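# Seat the juicer sieve basket on its drive spindle

## Task

Put the sieve basket down so it sits on the drive spindle inside the white bowl ring of the juicer, and leave the juicer standing upright at the end.

## Robot and tools

Robot: two arms, left_arm and right_arm, each ending in a parallel two-finger gripper. The fingers point along the gripper's +z axis and move apart and together along its y axis. end_effector_position is the spot between the finger pads, roughly 1 cm short of the fingertips. Each arm also carries a wrist camera.

Frames: the scene frame has its origin at table-top height, midway between the nominal arm bases; +z is up, +x reaches out over the table, and left_arm is on the +y side (these names do not match image left and right). Calibrated bases: left_arm at (-0.004, +0.262, 0) m with quat_wxyz (+0.999, 0, 0, -0.032); right_arm at (+0.003, -0.339, 0) m with quat_wxyz (+1.000, 0, 0, -0.011). All hand positions, quaternions, velocities, targets and wrist-camera poses are given in that arm's own base frame. Fixed cameras and the table use the scene frame. Printed hand poses may be off by a few centimetres, more at long reach.

The 16-number row: every commanded pose is one flat list of 16 plain numbers covering both arms, even when only one arm moves. Order: left_arm x, y, z (metres), qw, qx, qy, qz (unit quaternion, w first), opening; then the same eight for right_arm. Position and quaternion are an absolute pose of the gripper in that arm's base frame, not an offset. Opening runs from -1 (closed) to +1 (fully open, 0.094 m); it is an absolute finger command.

execute_actions(actions, cameras): actions is a list of actions; each action is a table of up to 15 rows (each a 16-number row), one row per 1/30 s control step; a short table repeats its final row until 15 steps. An action is rejected for both arms if any target lies more than 0.6 m from that gripper's current position along any of the gripper's own axes; the whole call is rejected if the first action fails this against the latest reported state or any action is malformed. An empty actions list returns the state plus images from every camera. cameras picks cameras by name (cam_head_left, cam_head_right, cam_left_wrist, cam_right_wrist), ["all"] or []; an unknown name invalidates the call.

move(target, speed, blend, opening_speed, grip_force, blocking, cameras): drives each gripper on a straight line from its Hand target to the absolute pose in target. target is one 16-number row, or a list of up to 15 rows visited in turn (no 0.6 m limit). speed is top path speed in m/s, 0.002 to 4.3, default 0.25 (turn rate up to twice that in rad/s); one value or one per target. blend (metres) rounds corners between listed targets; 0 means stop at each. opening_speed is how quickly the commanded opening changes, per second on the -1..+1 scale, at least 0.2; use it to close gently. grip_force is a per-pad force cap in newtons, 10 to 50, one value or one per arm; it persists, and lower values close slowly. blocking=false returns after about 0.5 s while motion continues; a new move replaces a running one. Paths last at most 10 s, do not avoid obstacles or the other arm, and faster moves lag and overshoot more. Do not route a path near an arm's own base: the elbow can whip round. The result adds a move: line giving the outcome (done, off_target, moving, held, fault) and any limits (limits=paced means the pose was clipped, limits=held means steps were withheld).

wait(seconds): 0 to 3600 s, sends nothing new; a running move continues and a finished move ends it early. stop(): brakes the running move. zoom_image(camera, region): enlarges a pixel box [x0, y0, x1, y1] (max 504 x 504) of that camera's latest image. read_manual gives only licence text. finished_scene(scene) ends the scene irreversibly; the basket must stay seated without the robot.

Controller behaviour: each step, the commanded orientation is limited to within 40 degrees of the measured one, and the arm may reach position before orientation; one action may fall short, so resend the remainder. To keep an arm still, resend the same full pose and opening every call (taken from the last result before it stopped), and repeat the same quaternion in every row to hold orientation. Friction and load can leave a gripper several centimetres off target in free air; that is not proof of contact. Resending the measured pose relieves a press.

Result lines: end_effector_position and end_effector_quat_wxyz per arm; Hand target (where each arm is actually being sent); Tool commands; grip_measured (finger opening on the -1..+1 scale, reads up to ~2.5 mm wide when empty and narrower than a squeezed hard part); grip_effort_nm (gripper motor effort, negative closing, with offset and friction memory); Joint positions (last entry is the finger opening in metres); Joint torques (joints 3 and 4 wrap at ±28 N m); Joint velocities; motor temperatures. MOTOR HOT appears at 85 °C; at 100 °C the arm goes limp and drops what it holds for 30 to 60 s. Avoid holding loads stretched out or pushing at unreachable poses.

Avoid: dropping the basket or letting go while it moves, knocking the juicer over or anything off the table, fast impacts on fixed or heavy things, strong presses, any contact between the two grippers or arms, closing one gripper on the other's fingers, and strain on a wrist camera cable. Loose objects may occasionally get a small push from outside. Close slowly on anything fragile; open well above grip_measured to release.

Each tool is called after "Call:" as name(argument=value, ...), one argument or row to a line, values as JSON.

## Session

Call:
move(
  target=[0.4,0.15,0.35,0,0.707,0.707,0,1,0.35,0.0,0.35,0.08,0,0.997,0,1],
  cameras=["all"],
)

Scene clock: 7.23 s.
left_arm: end_effector_position=(+0.3994, +0.1462, +0.3546) grip_measured=+1.000 grip_effort_nm=0.02 end_effector_quat_wxyz=(+0.370, +0.856, -0.090, +0.348) | right_arm: end_effector_position=(+0.3577, +0.0046, +0.3489) grip_measured=+1.000 grip_effort_nm=0.00 end_effector_quat_wxyz=(+0.082, -0.001, +0.997, +0.002)
Joint positions: left_arm=[0.718 1.426 1.418 -1.685 1.062 -2.142 0.094] | right_arm=[0.013 1.192 1.419 -1.633 -0.002 0.012 0.094]
Joint torques (N m): left_arm=[2.49 -10.34 9.92 -0.18 0.72 -0.24] | right_arm=[-1.44 -7.94 8.85 0.49 0.1 -0.18]
Motor temperatures (°C): left_arm=[25 31 33 25 24 26 27] | right_arm=[26 29 33 23 26 25 25]
Heat: left arm: hottest elbow 33 °C; right arm: hottest elbow 33 °C.
Hand target: left_arm +0.3995, +0.1505, +0.3496; +0.379, +0.857, -0.076, +0.342 | right_arm +0.3501, +0.0001, +0.3500; +0.080, +0.000, +0.997, +0.000
Off the commanded pose: left_arm 0.006 m, 114 deg; orientation clipped | right_arm 0.009 m, 0 deg.
joint sent to its limit (left arm) — joint 4 (wrist pitch), lower limit; joint 6 (wrist roll), lower limit. The joint targets are off in orientation, not in position.
move: off_target (left_arm); limits=paced
cam_left_wrist: T_world_to_cam=[[0.34741, 0.70908, -0.61361, -0.02418], [0.3026, 0.53458, 0.78909, -0.46395], [0.88755, -0.45981, -0.02885, -0.17778]] pos_world=[0.30657, 0.18342, 0.34613]
cam_right_wrist: T_world_to_cam=[[0.07721, -0.99636, -0.03604, -0.00313], [-0.93601, -0.08489, 0.34157, 0.24538], [-0.34339, 0.00736, -0.93916, 0.55096]] pos_world=[0.41911, 0.01365, 0.43351]

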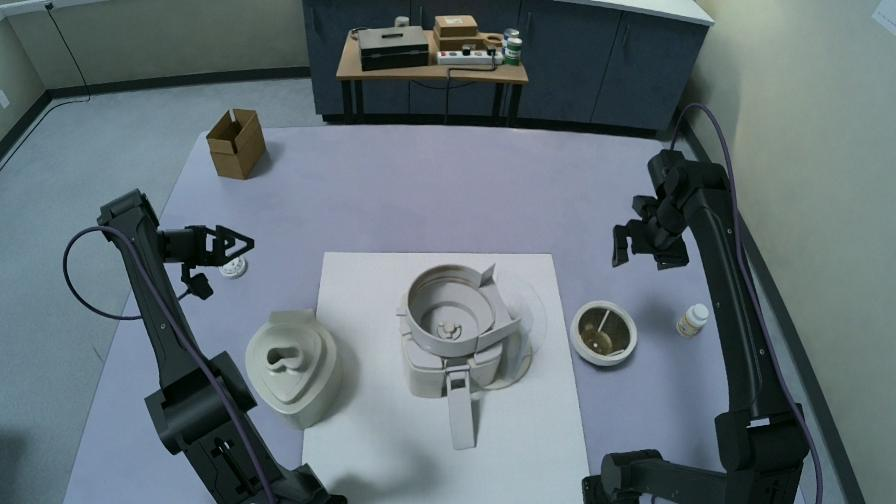

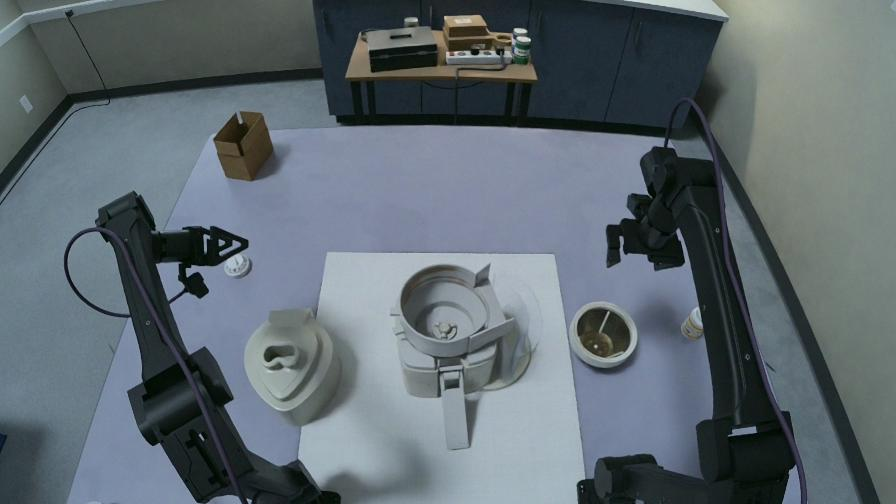

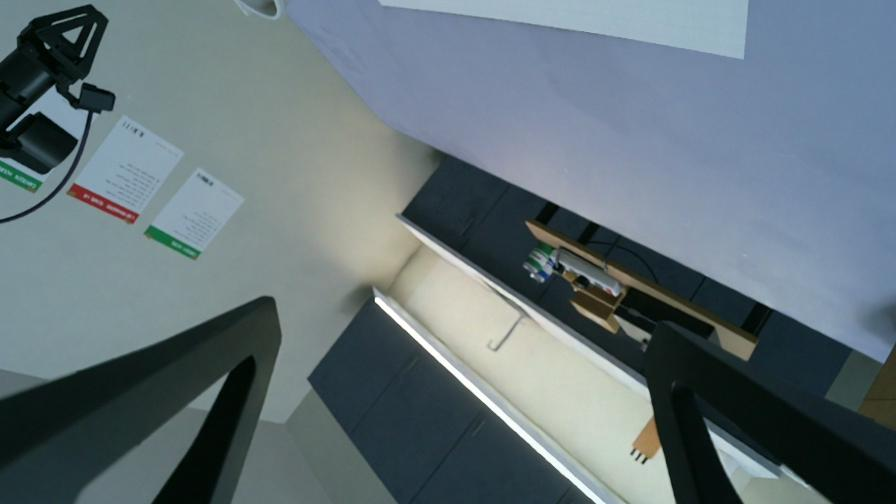

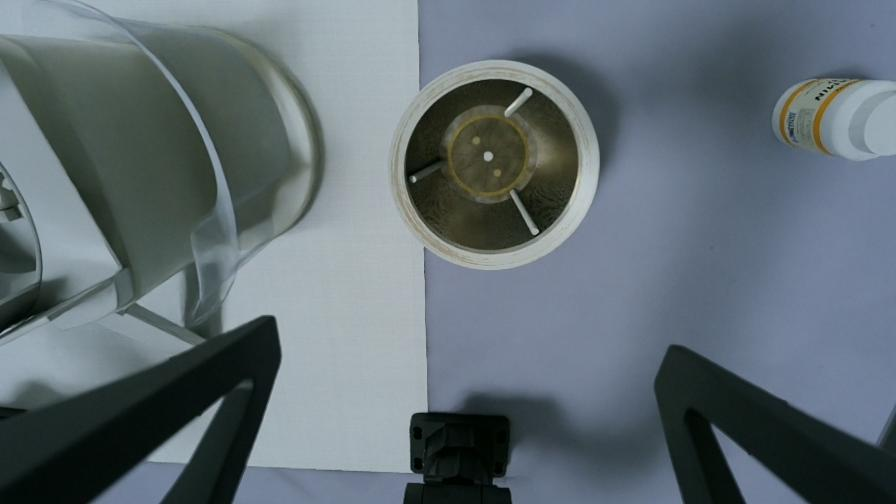

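Call:
zoom_image(
  camera="cam_head_left",
  region=[395, 245, 525, 375],
)

Call:
zoom_image(
  camera="cam_head_right",
  region=[395, 245, 525, 375],
)

Scaled by 3.877 from the camera's image (finer frame: 1280x720).

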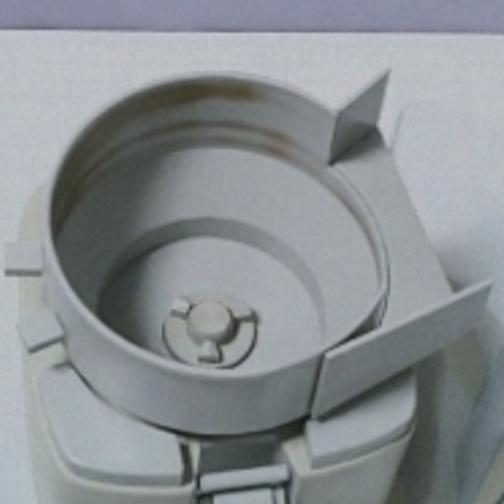

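Scaled by 3.877 from the camera's image (finer frame: 1280x720).

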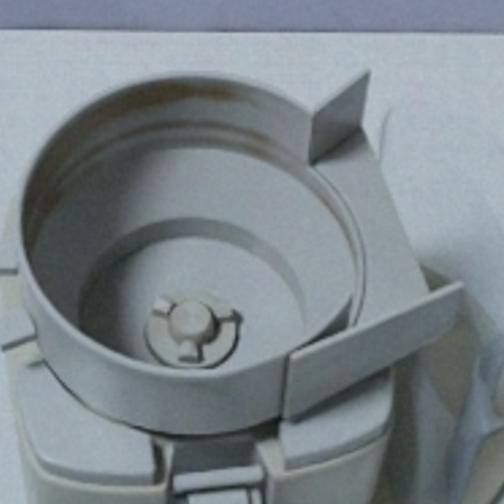

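Call:
move(
  target=[0.4,0.15,0.35,0,0.707,0.707,0,1,0.30,0.34,0.37,0.08,0,0.997,0,0.3],
  cameras=["cam_right_wrist"],
)

Scene clock: 35.83 s.
left_arm: end_effector_position=(+0.3995, +0.1460, +0.3546) grip_measured=+1.000 grip_effort_nm=0.02 end_effector_quat_wxyz=(+0.379, +0.851, -0.084, +0.354) | right_arm: end_effector_position=(+0.2956, +0.3290, +0.3440) grip_measured=+0.302 grip_effort_nm=-0.10 end_effector_quat_wxyz=(+0.070, -0.005, +0.997, -0.010)
Joint positions: left_arm=[0.722 1.427 1.409 -1.685 1.086 -2.142 0.094] | right_arm=[0.888 1.464 1.664 -1.696 0.121 0.873 0.061]
Joint torques (N m): left_arm=[2.32 -10.23 9.42 -0.23 0.77 -0.24] | right_arm=[-0.03 -10.11 15.27 0.31 0.27 0.11]
Heat: left arm: hottest elbow 35 °C; right arm: hottest elbow 37 °C.
Hand target: left_arm +0.3996, +0.1504, +0.3496; +0.387, +0.851, -0.069, +0.348 | right_arm +0.2989, +0.3387, +0.3692; +0.088, -0.001, +0.996, +0.010
Off the commanded pose: left_arm 0.006 m, 114 deg; orientation clipped | right_arm 0.029 m, 2 deg.
joint sent to its limit (left arm) — joint 4 (wrist pitch), lower limit; joint 6 (wrist roll), lower limit. The joint targets are off in orientation, not in position.
joint sent to its limit (right arm) — joint 4 (wrist pitch), lower limit. The joint targets still meet the commanded pose.
move: off_target (left_arm, right_arm); limits=paced
cam_right_wrist: T_world_to_cam=[[0.08404, -0.99638, -0.01312, 0.31479], [-0.92668, -0.08299, 0.36658, 0.20451], [-0.36634, -0.01865, -0.93029, 0.53495]] pos_world=[0.35903, 0.3406, 0.42682]

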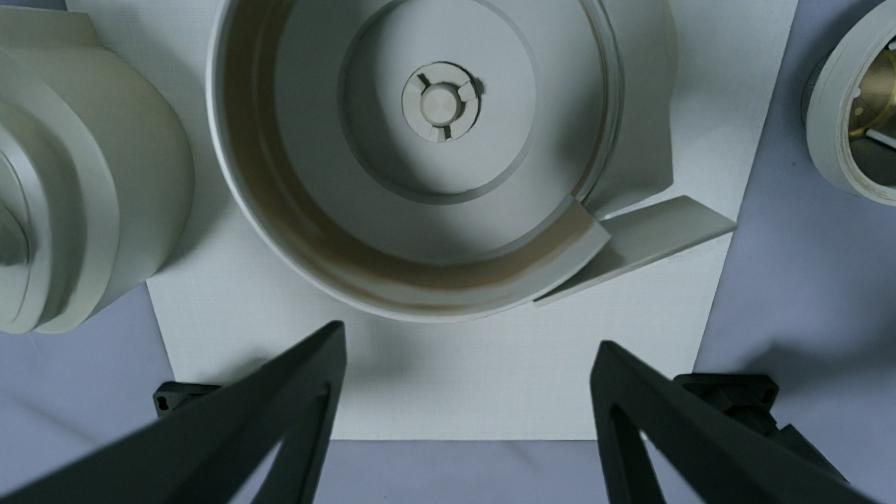

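Call:
move(
  target=[
    [0.4,0.15,0.35,0,0.707,0.707,0,1,0.36,-0.078,0.30,0.06,0,0.998,0,0.3],
    [0.4,0.15,0.35,0,0.707,0.707,0,1,0.371,-0.078,0.20,0,0,1,0,0.3],
    [0.4,0.15,0.35,0,0.707,0.707,0,1,0.371,-0.078,0.125,0,0,1,0,0.3],
  ],
  speed=[0.25,0.15,0.06],
  cameras=["cam_right_wrist","cam_head_left"],
)

Scene clock: 53.00 s.
left_arm: end_effector_position=(+0.3995, +0.1466, +0.3553) grip_measured=+1.000 grip_effort_nm=0.02 end_effector_quat_wxyz=(+0.385, +0.846, -0.079, +0.360) | right_arm: end_effector_position=(+0.3668, -0.0796, +0.2238) grip_measured=+0.302 grip_effort_nm=-0.10 end_effector_quat_wxyz=(+0.012, +0.002, +1.000, +0.001)
Joint positions: left_arm=[0.727 1.428 1.403 -1.685 1.107 -2.142 0.094] | right_arm=[-0.216 1.311 1.2 -1.438 -0.007 -0.212 0.061]
Joint torques (N m): left_arm=[2.55 -10.99 9.42 -0.1 0.55 -0.25] | right_arm=[-0.15 -7.47 8.62 1.44 0.08 -0.04]
Motor temperatures (°C): left_arm=[25 32 38 25 25 26 27] | right_arm=[25 30 40 23 26 25 25]
Heat: left arm: hottest elbow 38 °C; right arm: hottest elbow 40 °C.
Hand target: left_arm +0.3995, +0.1504, +0.3496; +0.393, +0.847, -0.065, +0.352 | right_arm +0.3689, -0.0781, +0.2183; +0.011, +0.000, +1.000, +0.000
Off the commanded pose: left_arm 0.006 m, 114 deg; orientation clipped | right_arm 0.099 m, 1 deg.
joint sent to its limit (left arm) — joint 4 (wrist pitch), lower limit; joint 6 (wrist roll), lower limit.
move: off_target (left_arm, right_arm; path cut at 10 s); path passed 1 of 3 targets; limits=paced
cam_right_wrist: T_world_to_cam=[[0.06652, -0.99679, -0.04457, -0.08646], [-0.8786, -0.07969, 0.47087, 0.24], [-0.47291, 0.00784, -0.88108, 0.47179]] pos_world=[0.43973, -0.07075, 0.29882]
Images, in order (width x height): cam_head_left 896x504, cam_right_wrist 896x504.

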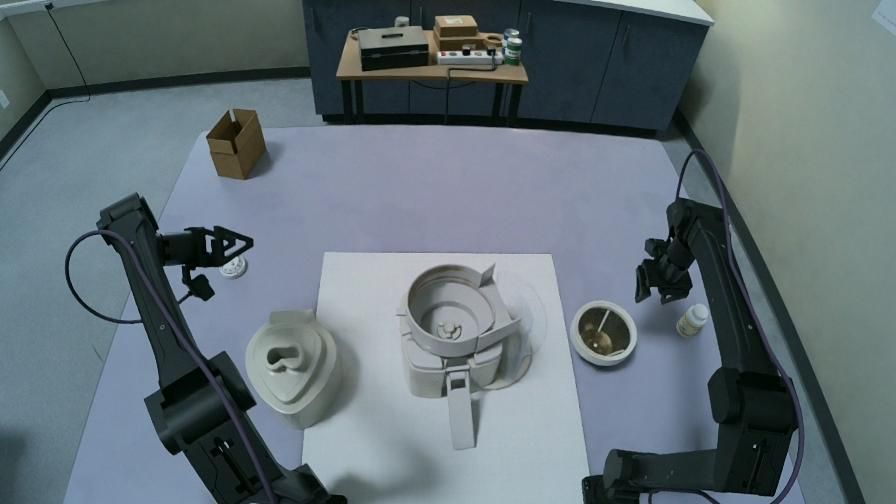

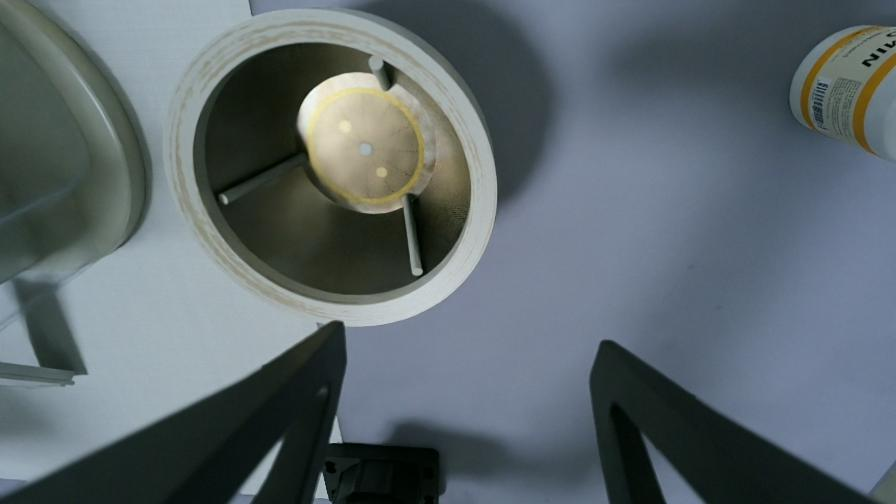

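Call:
move(
  target=[
    [0.4,0.15,0.35,0,0.707,0.707,0,1,0.375,-0.078,0.15,0,0,1,0,0.3],
    [0.4,0.15,0.35,0,0.707,0.707,0,1,0.375,-0.078,0.092,0,0,1,0,0.3],
    [0.4,0.15,0.35,0,0.707,0.707,0,1,0.375,-0.078,0.092,0,0,1,0,-1],
  ],
  speed=[0.1,0.05,0.05],
  opening_speed=0.5,
  cameras=["cam_right_wrist","cam_head_left"],
)

Scene clock: 68.57 s.
left_arm: end_effector_position=(+0.3992, +0.1465, +0.3544) grip_measured=+1.000 grip_effort_nm=0.02 end_effector_quat_wxyz=(+0.388, +0.845, -0.077, +0.361) | right_arm: end_effector_position=(+0.3733, -0.0818, +0.1559) grip_measured=+0.302 grip_effort_nm=-0.10 end_effector_quat_wxyz=(+0.001, +0.002, +1.000, +0.001)
Joint positions: left_arm=[0.729 1.428 1.399 -1.685 1.112 -2.142 0.094] | right_arm=[-0.216 1.379 1.084 -1.273 -0.002 -0.212 0.061]
Joint torques (N m): left_arm=[2.32 -10.23 9.68 -0.14 0.56 -0.26] | right_arm=[0.38 -7.82 8.24 1.37 0.11 0]
Heat: left arm: hottest elbow 39 °C; right arm: hottest elbow 39 °C.
Hand target: left_arm +0.3995, +0.1505, +0.3496; +0.395, +0.845, -0.064, +0.354 | right_arm +0.3748, -0.0781, +0.1501; +0.000, +0.000, +1.000, +0.000
Tool commands: left_gripper/opening=+1.0 right_gripper/opening=+0.3
Off the commanded pose: left_arm 0.006 m, 114 deg; orientation clipped | right_arm 0.064 m, 0 deg.
joint sent to its limit (left arm) — joint 4 (wrist pitch), lower limit; joint 6 (wrist roll), lower limit. The joint targets are off in orientation, not in position.
move: off_target (left_arm, right_arm; path cut at 10 s); path is at target 1 of 3; target 3's new opening was not sent; limits=paced
cam_right_wrist: T_world_to_cam=[[0.06557, -0.99679, -0.04597, -0.09163], [-0.86845, -0.07969, 0.48933, 0.27078], [-0.49142, 0.00784, -0.87089, 0.42038]] pos_world=[0.44775, -0.07305, 0.22939]
Images, in order (width x height): cam_head_left 896x504, cam_right_wrist 896x504.

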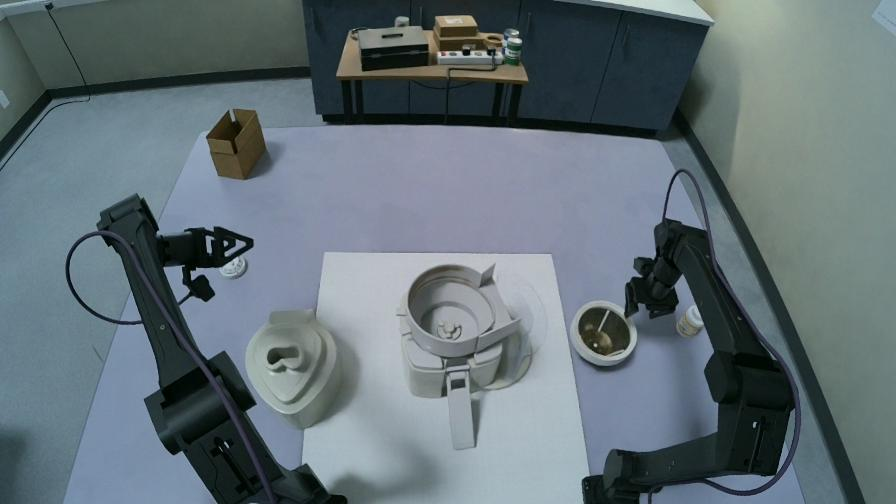

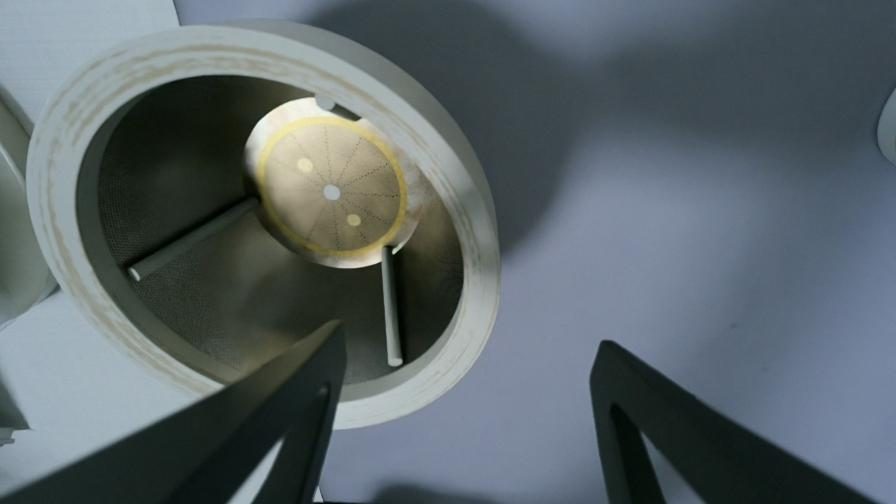

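Call:
move(
  target=[
    [0.3995,0.1505,0.3496,0.395,0.845,-0.064,0.354,1,0.375,-0.076,0.0945,0,0,1,0,0.3],
    [0.3995,0.1505,0.3496,0.395,0.845,-0.064,0.354,1,0.375,-0.076,0.0945,0,0,1,0,-1],
  ],
  speed=0.05,
  opening_speed=0.5,
  cameras=["cam_right_wrist"],
)

Scene clock: 76.57 s.
left_arm: end_effector_position=(+0.3992, +0.1465, +0.3544) grip_measured=+1.000 grip_effort_nm=0.02 end_effector_quat_wxyz=(+0.388, +0.845, -0.077, +0.361) | right_arm: end_effector_position=(+0.3737, -0.0805, +0.0990) grip_measured=-0.742 grip_effort_nm=-1.03 end_effector_quat_wxyz=(+0.000, +0.001, +1.000, +0.001)
Joint positions: left_arm=[0.729 1.428 1.399 -1.685 1.112 -2.142 0.094] | right_arm=[-0.211 1.439 0.984 -1.117 -0.001 -0.21 0.012]
Joint torques (N m): left_arm=[2.96 -10.58 9.81 -0.09 0.59 -0.23] | right_arm=[0.15 -8.82 7.61 1.29 0 0.07]
Heat: left arm: hottest elbow 40 °C; right arm: hottest elbow 39 °C.
Hand target: left_arm +0.3994, +0.1505, +0.3496; +0.395, +0.845, -0.064, +0.354 | right_arm +0.3749, -0.0760, +0.0946; +0.000, +0.000, +1.000, +0.000
Off the commanded pose: left_arm 0.006 m, 2 deg | right_arm 0.007 m, 0 deg.
joint at its limit (left arm) — joint 4 (wrist pitch), lower limit; joint 6 (wrist roll), lower limit.
move: done
cam_right_wrist: T_world_to_cam=[[0.06767, -0.99668, -0.04526, -0.09385], [-0.86685, -0.0812, 0.49192, 0.29809], [-0.49396, 0.00594, -0.86946, 0.37169]] pos_world=[0.44835, -0.07155, 0.17228]

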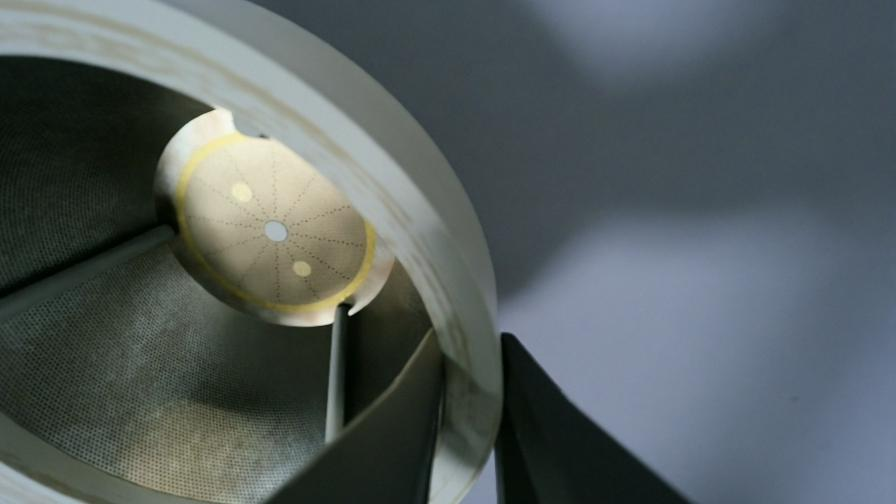

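Call:
move(
  target=[
    [0.3995,0.1505,0.3496,0.395,0.845,-0.064,0.354,1,0.375,-0.078,0.2,0.03,0,0.9945,0.1045,-1],
    [0.3995,0.1505,0.3496,0.395,0.845,-0.064,0.354,1,0.36,-0.076,0.40,0.08,0,0.9915,0.1045,-1],
  ],
  speed=0.08,
  blend=0.02,
  cameras=["cam_head_left","cam_right_wrist"],
)

Scene clock: 86.83 s.
left_arm: end_effector_position=(+0.3992, +0.1465, +0.3544) grip_measured=+1.000 grip_effort_nm=0.02 end_effector_quat_wxyz=(+0.388, +0.845, -0.077, +0.361) | right_arm: end_effector_position=(+0.3551, -0.0705, +0.3606) grip_measured=-0.746 grip_effort_nm=-1.03 end_effector_quat_wxyz=(+0.091, +0.000, +0.991, +0.097)
Joint positions: left_arm=[0.729 1.428 1.399 -1.685 1.112 -2.142 0.094] | right_arm=[-0.309 1.234 1.476 -1.696 -0.24 -0.296 0.012]
Joint torques (N m): left_arm=[2.08 -10.58 9.58 -0.18 0.58 -0.17] | right_arm=[-1.79 -8 15.95 0.28 -0.53 0.06]
Heat: left arm: hottest elbow 40 °C; right arm: hottest elbow 40 °C.
Hand target: left_arm +0.3994, +0.1505, +0.3496; +0.395, +0.845, -0.064, +0.354 | right_arm +0.3579, -0.0749, +0.3982; +0.132, +0.006, +0.987, +0.088
Off the commanded pose: left_arm 0.006 m, 2 deg | right_arm 0.040 m, 2 deg.
joint sent to its limit (right arm) — joint 4 (wrist pitch), lower limit. The joint targets are off in orientation, not in position.
joint at its limit (left arm) — joint 4 (wrist pitch), lower limit; joint 6 (wrist roll), lower limit.
move: off_target (right_arm)
cam_right_wrist: T_world_to_cam=[[0.09467, -0.97051, -0.22168, -0.0148], [-0.93971, -0.16062, 0.3019, 0.24288], [-0.32861, 0.17973, -0.92721, 0.56423]] pos_world=[0.41505, -0.07676, 0.44655]

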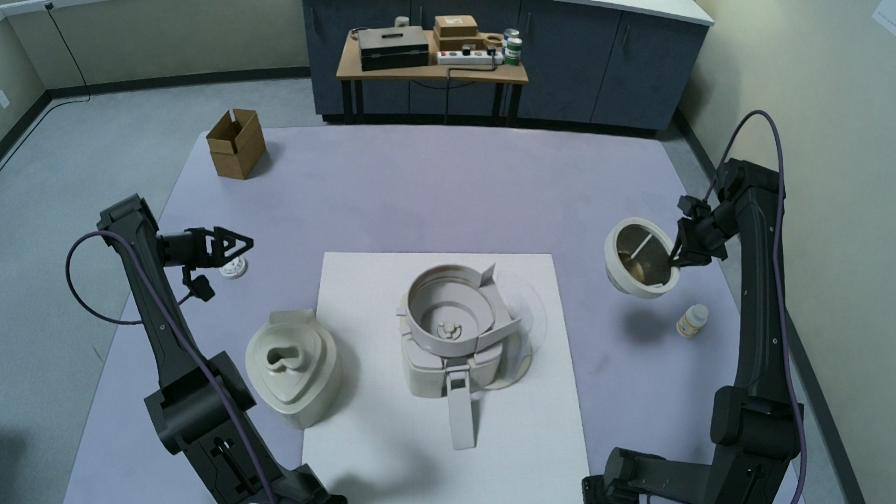

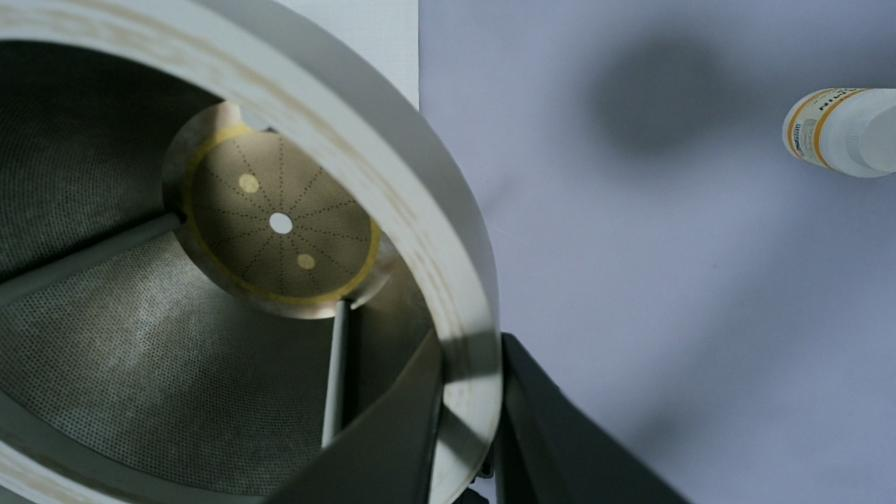

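Call:
move(
  target=[
    [0.3995,0.1505,0.3496,0.395,0.845,-0.064,0.354,1,0.35,0.12,0.40,0.08,0,0.9965,0.02,-1],
    [0.3995,0.1505,0.3496,0.395,0.845,-0.064,0.354,1,0.345,0.281,0.40,0.06,0,0.998,0.0,-1],
  ],
  speed=0.12,
  blend=0.02,
  cameras=["cam_head_left","cam_head_right"],
)

Call:
zoom_image(
  camera="cam_head_left",
  region=[395, 205, 545, 355],
)

Call:
zoom_image(
  camera="cam_head_right",
  region=[395, 205, 545, 355],
)

Scene clock: 97.20 s.
left_arm: end_effector_position=(+0.3992, +0.1465, +0.3544) grip_measured=+1.000 grip_effort_nm=0.02 end_effector_quat_wxyz=(+0.388, +0.845, -0.077, +0.361) | right_arm: end_effector_position=(+0.3394, +0.2723, +0.3624) grip_measured=-0.747 grip_effort_nm=-1.03 end_effector_quat_wxyz=(+0.070, -0.008, +0.997, +0.008)
Joint positions: left_arm=[0.729 1.428 1.399 -1.685 1.112 -2.142 0.094] | right_arm=[0.708 1.428 1.674 -1.699 0.078 0.688 0.012]
Joint torques (N m): left_arm=[2.43 -10.81 9.52 -0.31 0.62 -0.24] | right_arm=[0.44 -10.93 16.38 0.57 0.17 0.12]
Heat: left arm: hottest elbow 41 °C; right arm: hottest elbow 43 °C.
Hand target: left_arm +0.3994, +0.1505, +0.3496; +0.395, +0.845, -0.064, +0.354 | right_arm +0.3431, +0.2792, +0.3986; +0.101, -0.002, +0.994, +0.035
Off the commanded pose: left_arm 0.006 m, 2 deg | right_arm 0.039 m, 2 deg.
joint sent to its limit (right arm) — joint 4 (wrist pitch), lower limit. The joint targets are off in orientation, not in position.
joint at its limit (left arm) — joint 4 (wrist pitch), lower limit; joint 6 (wrist roll), lower limit.
move: off_target (right_arm)

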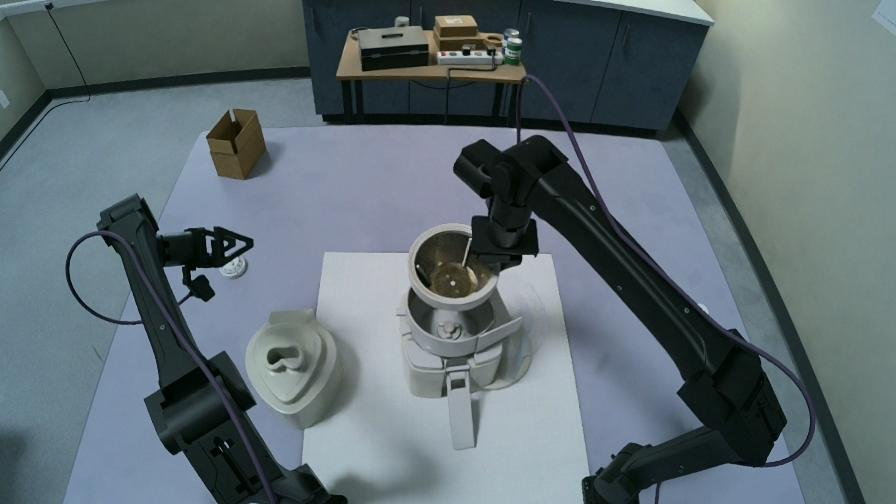

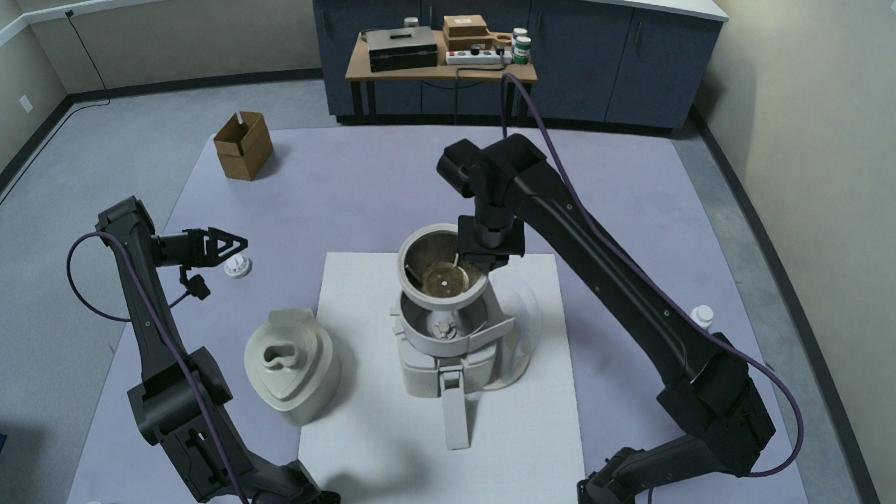

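Scaled by 3.360 from the camera's image (finer frame: 1280x720).

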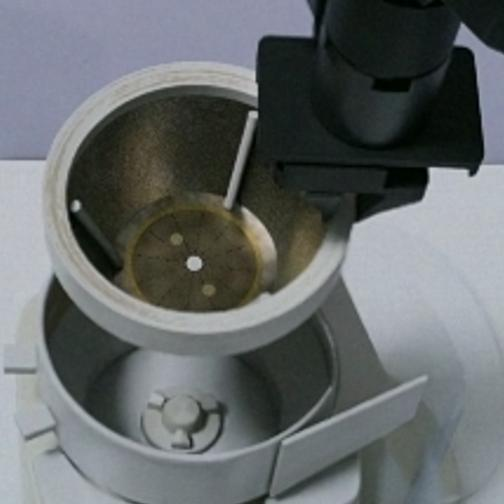

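Scaled by 3.360 from the camera's image (finer frame: 1280x720).

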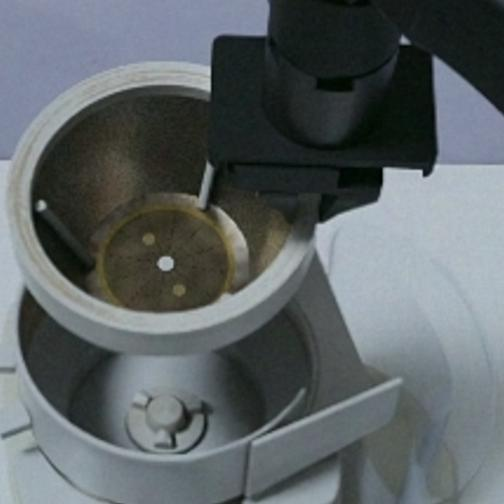

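Call:
move(
  target=[0.3995,0.1505,0.3496,0.395,0.845,-0.064,0.354,1,0.348,0.282,0.285,0.02,0.0,1,0.0,-1],
  speed=0.06,
  cameras=["cam_head_left","cam_head_right"],
)

Call:
zoom_image(
  camera="cam_head_left",
  region=[395, 225, 525, 355],
)

Call:
zoom_image(
  camera="cam_head_right",
  region=[395, 225, 525, 355],
)

Scene clock: 104.27 s.
left_arm: end_effector_position=(+0.3992, +0.1465, +0.3544) grip_measured=+1.000 grip_effort_nm=0.02 end_effector_quat_wxyz=(+0.388, +0.845, -0.077, +0.361) | right_arm: end_effector_position=(+0.3429, +0.2842, +0.2826) grip_measured=-0.747 grip_effort_nm=-1.03 end_effector_quat_wxyz=(+0.013, -0.008, +1.000, -0.008)
Joint positions: left_arm=[0.729 1.428 1.399 -1.685 1.112 -2.142 0.094] | right_arm=[0.704 1.496 1.541 -1.606 0.028 0.688 0.012]
Joint torques (N m): left_arm=[2.73 -10.11 9.51 -0.13 0.54 -0.24] | right_arm=[-1.9 -11.46 9.35 1.5 -0.06 -0.01]
Heat: left arm: hottest elbow 41 °C; right arm: hottest elbow 44 °C.
Hand target: left_arm +0.3994, +0.1505, +0.3496; +0.395, +0.845, -0.064, +0.354 | right_arm +0.3480, +0.2820, +0.2851; +0.020, +0.000, +1.000, +0.000
Off the commanded pose: left_arm 0.006 m, 2 deg | right_arm 0.006 m, 1 deg.
joint at its limit (left arm) — joint 4 (wrist pitch), lower limit; joint 6 (wrist roll), lower limit.
move: done

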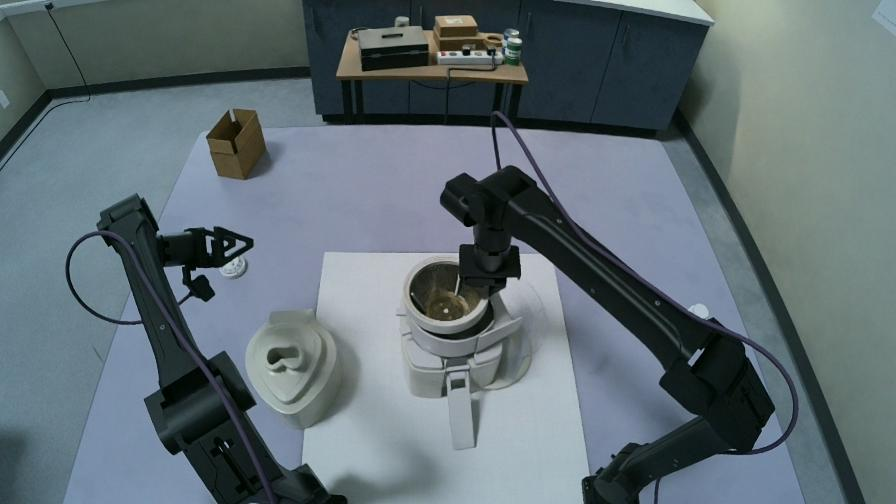

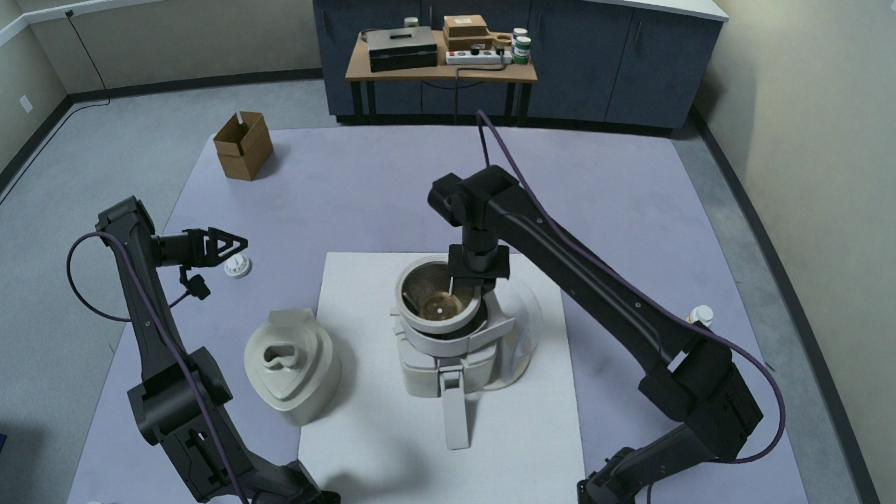

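Scaled by 3.877 from the camera's image (finer frame: 1280x720).

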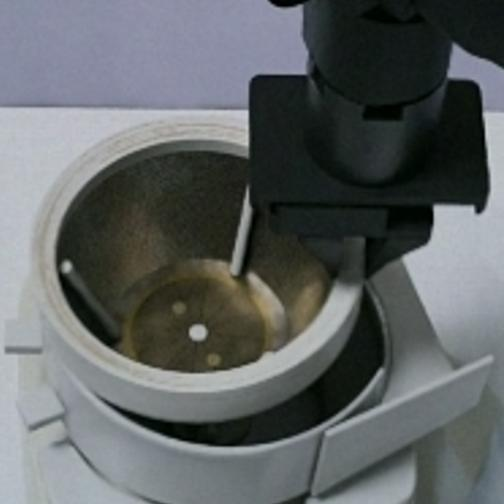

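Scaled by 3.877 from the camera's image (finer frame: 1280x720).

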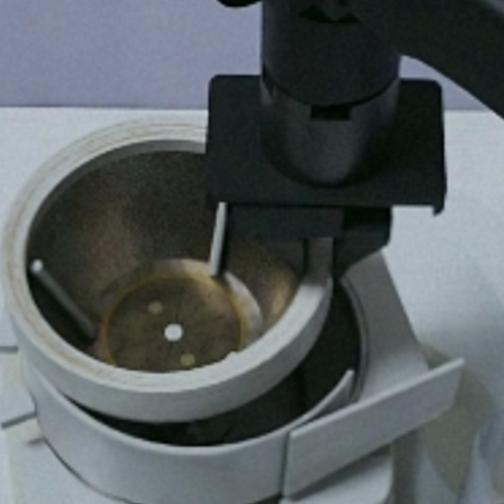

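Call:
move(
  target=[
    [0.3995,0.1505,0.3496,0.395,0.845,-0.064,0.354,1,0.348,0.270,0.285,0.02,0.0,0.999,0.02,-1],
    [0.3995,0.1505,0.3496,0.395,0.845,-0.064,0.354,1,0.348,0.270,0.255,0.02,0.0,0.999,0.02,-1],
  ],
  speed=0.04,
  cameras=["cam_head_left","cam_head_right"],
)

Call:
zoom_image(
  camera="cam_head_left",
  region=[395, 245, 525, 375],
)

Call:
zoom_image(
  camera="cam_head_right",
  region=[395, 245, 525, 375],
)

Scene clock: 126.80 s.
left_arm: end_effector_position=(+0.3992, +0.1465, +0.3544) grip_measured=+1.000 grip_effort_nm=0.02 end_effector_quat_wxyz=(+0.388, +0.845, -0.077, +0.361) | right_arm: end_effector_position=(+0.3457, +0.2784, +0.2682) grip_measured=-0.747 grip_effort_nm=-1.03 end_effector_quat_wxyz=(+0.027, -0.004, +0.999, +0.031)
Joint positions: left_arm=[0.729 1.428 1.399 -1.685 1.112 -2.142 0.094] | right_arm=[0.674 1.445 1.447 -1.492 -0.014 0.667 0.012]
Joint torques (N m): left_arm=[3.31 -10.29 9.77 -0.08 0.62 -0.25] | right_arm=[-1.44 -10.46 7.53 1.2 0.31 -0.17]
Heat: left arm: hottest elbow 42 °C; right arm: hottest elbow 44 °C.
Hand target: left_arm +0.3994, +0.1505, +0.3496; +0.395, +0.845, -0.064, +0.354 | right_arm +0.3477, +0.2700, +0.2553; +0.020, +0.000, +1.000, +0.020
Off the commanded pose: left_arm 0.006 m, 2 deg | right_arm 0.016 m, 2 deg.
joint at its limit (left arm) — joint 4 (wrist pitch), lower limit; joint 6 (wrist roll), lower limit.
move: off_target (right_arm)

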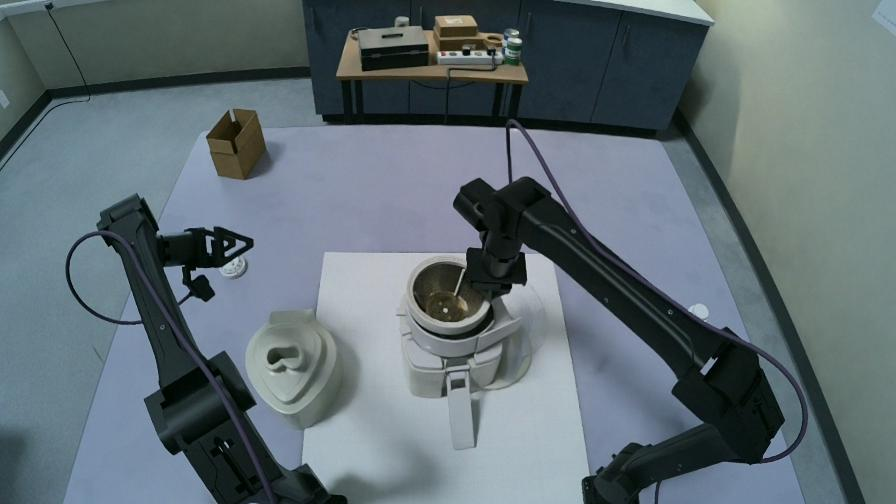

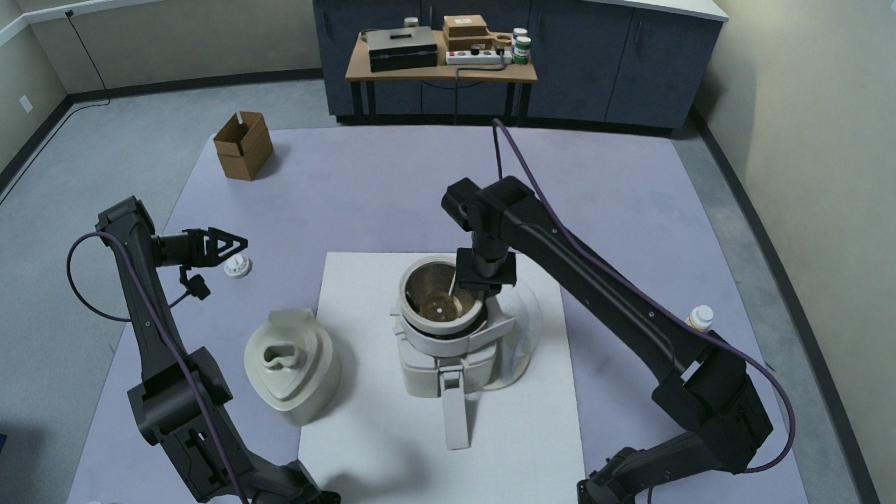

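Scaled by 3.877 from the camera's image (finer frame: 1280x720).

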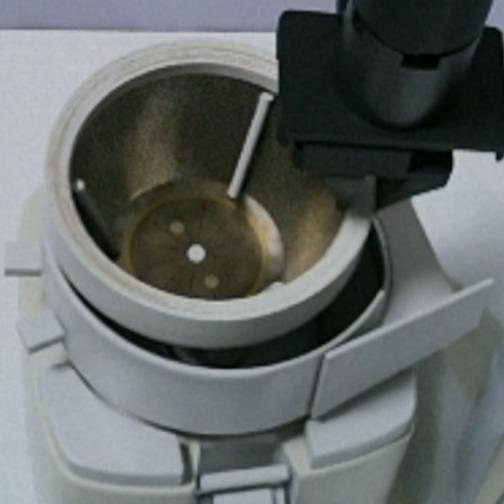

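Scaled by 3.877 from the camera's image (finer frame: 1280x720).

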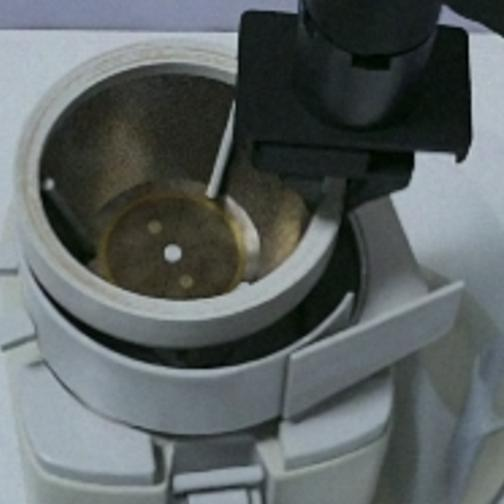

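Call:
move(
  target=[
    [0.3995,0.1505,0.3496,0.395,0.845,-0.064,0.354,1,0.348,0.265,0.295,0.02,0.0,0.999,0.02,-1],
    [0.3995,0.1505,0.3496,0.395,0.845,-0.064,0.354,1,0.348,0.266,0.25,0.02,0.0,0.999,0.02,-1],
  ],
  speed=0.04,
  cameras=["cam_head_left","cam_head_right"],
)

Call:
zoom_image(
  camera="cam_head_left",
  region=[395, 245, 525, 375],
)

Call:
zoom_image(
  camera="cam_head_right",
  region=[395, 245, 525, 375],
)

Scene clock: 136.10 s.
left_arm: end_effector_position=(+0.3992, +0.1465, +0.3544) grip_measured=+1.000 grip_effort_nm=0.02 end_effector_quat_wxyz=(+0.388, +0.845, -0.077, +0.361) | right_arm: end_effector_position=(+0.3420, +0.2677, +0.2485) grip_measured=-0.748 grip_effort_nm=-1.03 end_effector_quat_wxyz=(+0.012, -0.003, +1.000, +0.013)
Joint positions: left_arm=[0.729 1.428 1.399 -1.685 1.112 -2.142 0.094] | right_arm=[0.663 1.451 1.404 -1.488 -0.007 0.657 0.012]
Joint torques (N m): left_arm=[1.9 -10.4 9.59 -0.23 0.56 -0.16] | right_arm=[-1.08 -10.64 9.4 1.51 -0.01 -0.11]
Heat: left arm: hottest elbow 42 °C; right arm: hottest elbow 44 °C.
Hand target: left_arm +0.3994, +0.1505, +0.3496; +0.395, +0.845, -0.064, +0.354 | right_arm +0.3480, +0.2659, +0.2501; +0.020, +0.000, +1.000, +0.020
Off the commanded pose: left_arm 0.006 m, 2 deg | right_arm 0.006 m, 1 deg.
joint at its limit (left arm) — joint 4 (wrist pitch), lower limit; joint 6 (wrist roll), lower limit.
move: done

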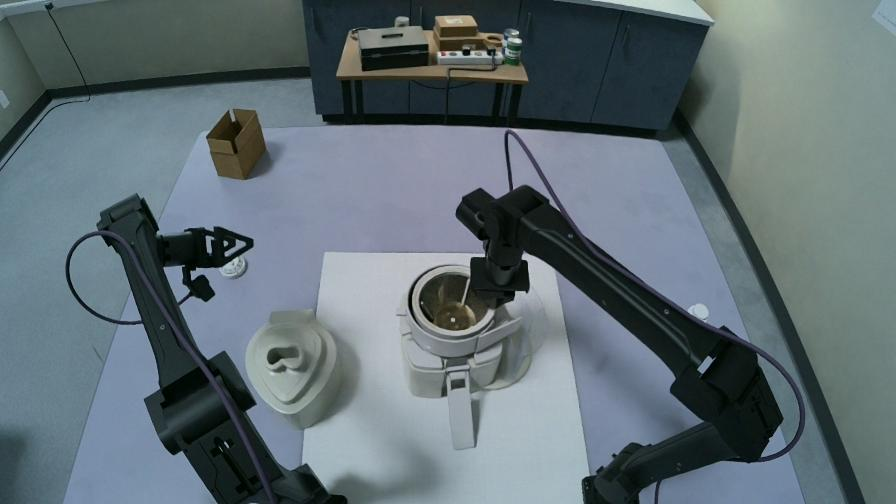

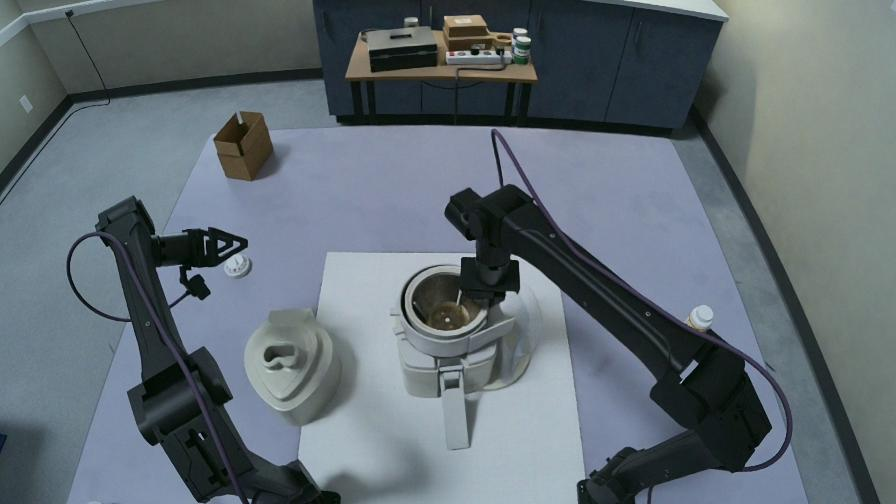

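Scaled by 3.877 from the camera's image (finer frame: 1280x720).

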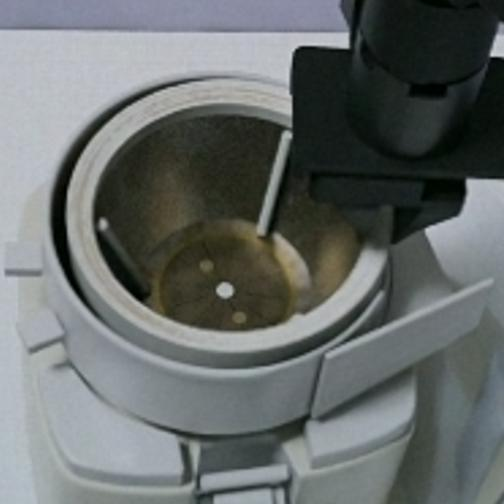

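Scaled by 3.877 from the camera's image (finer frame: 1280x720).

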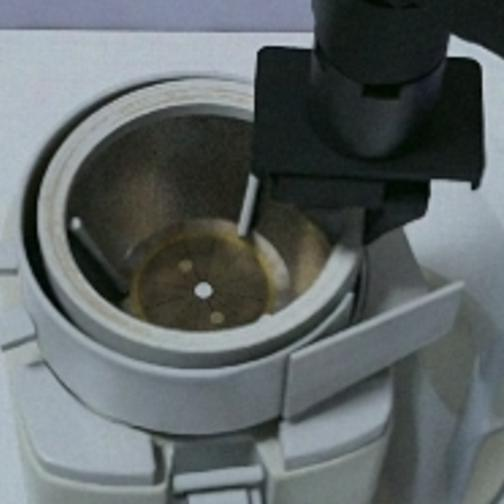

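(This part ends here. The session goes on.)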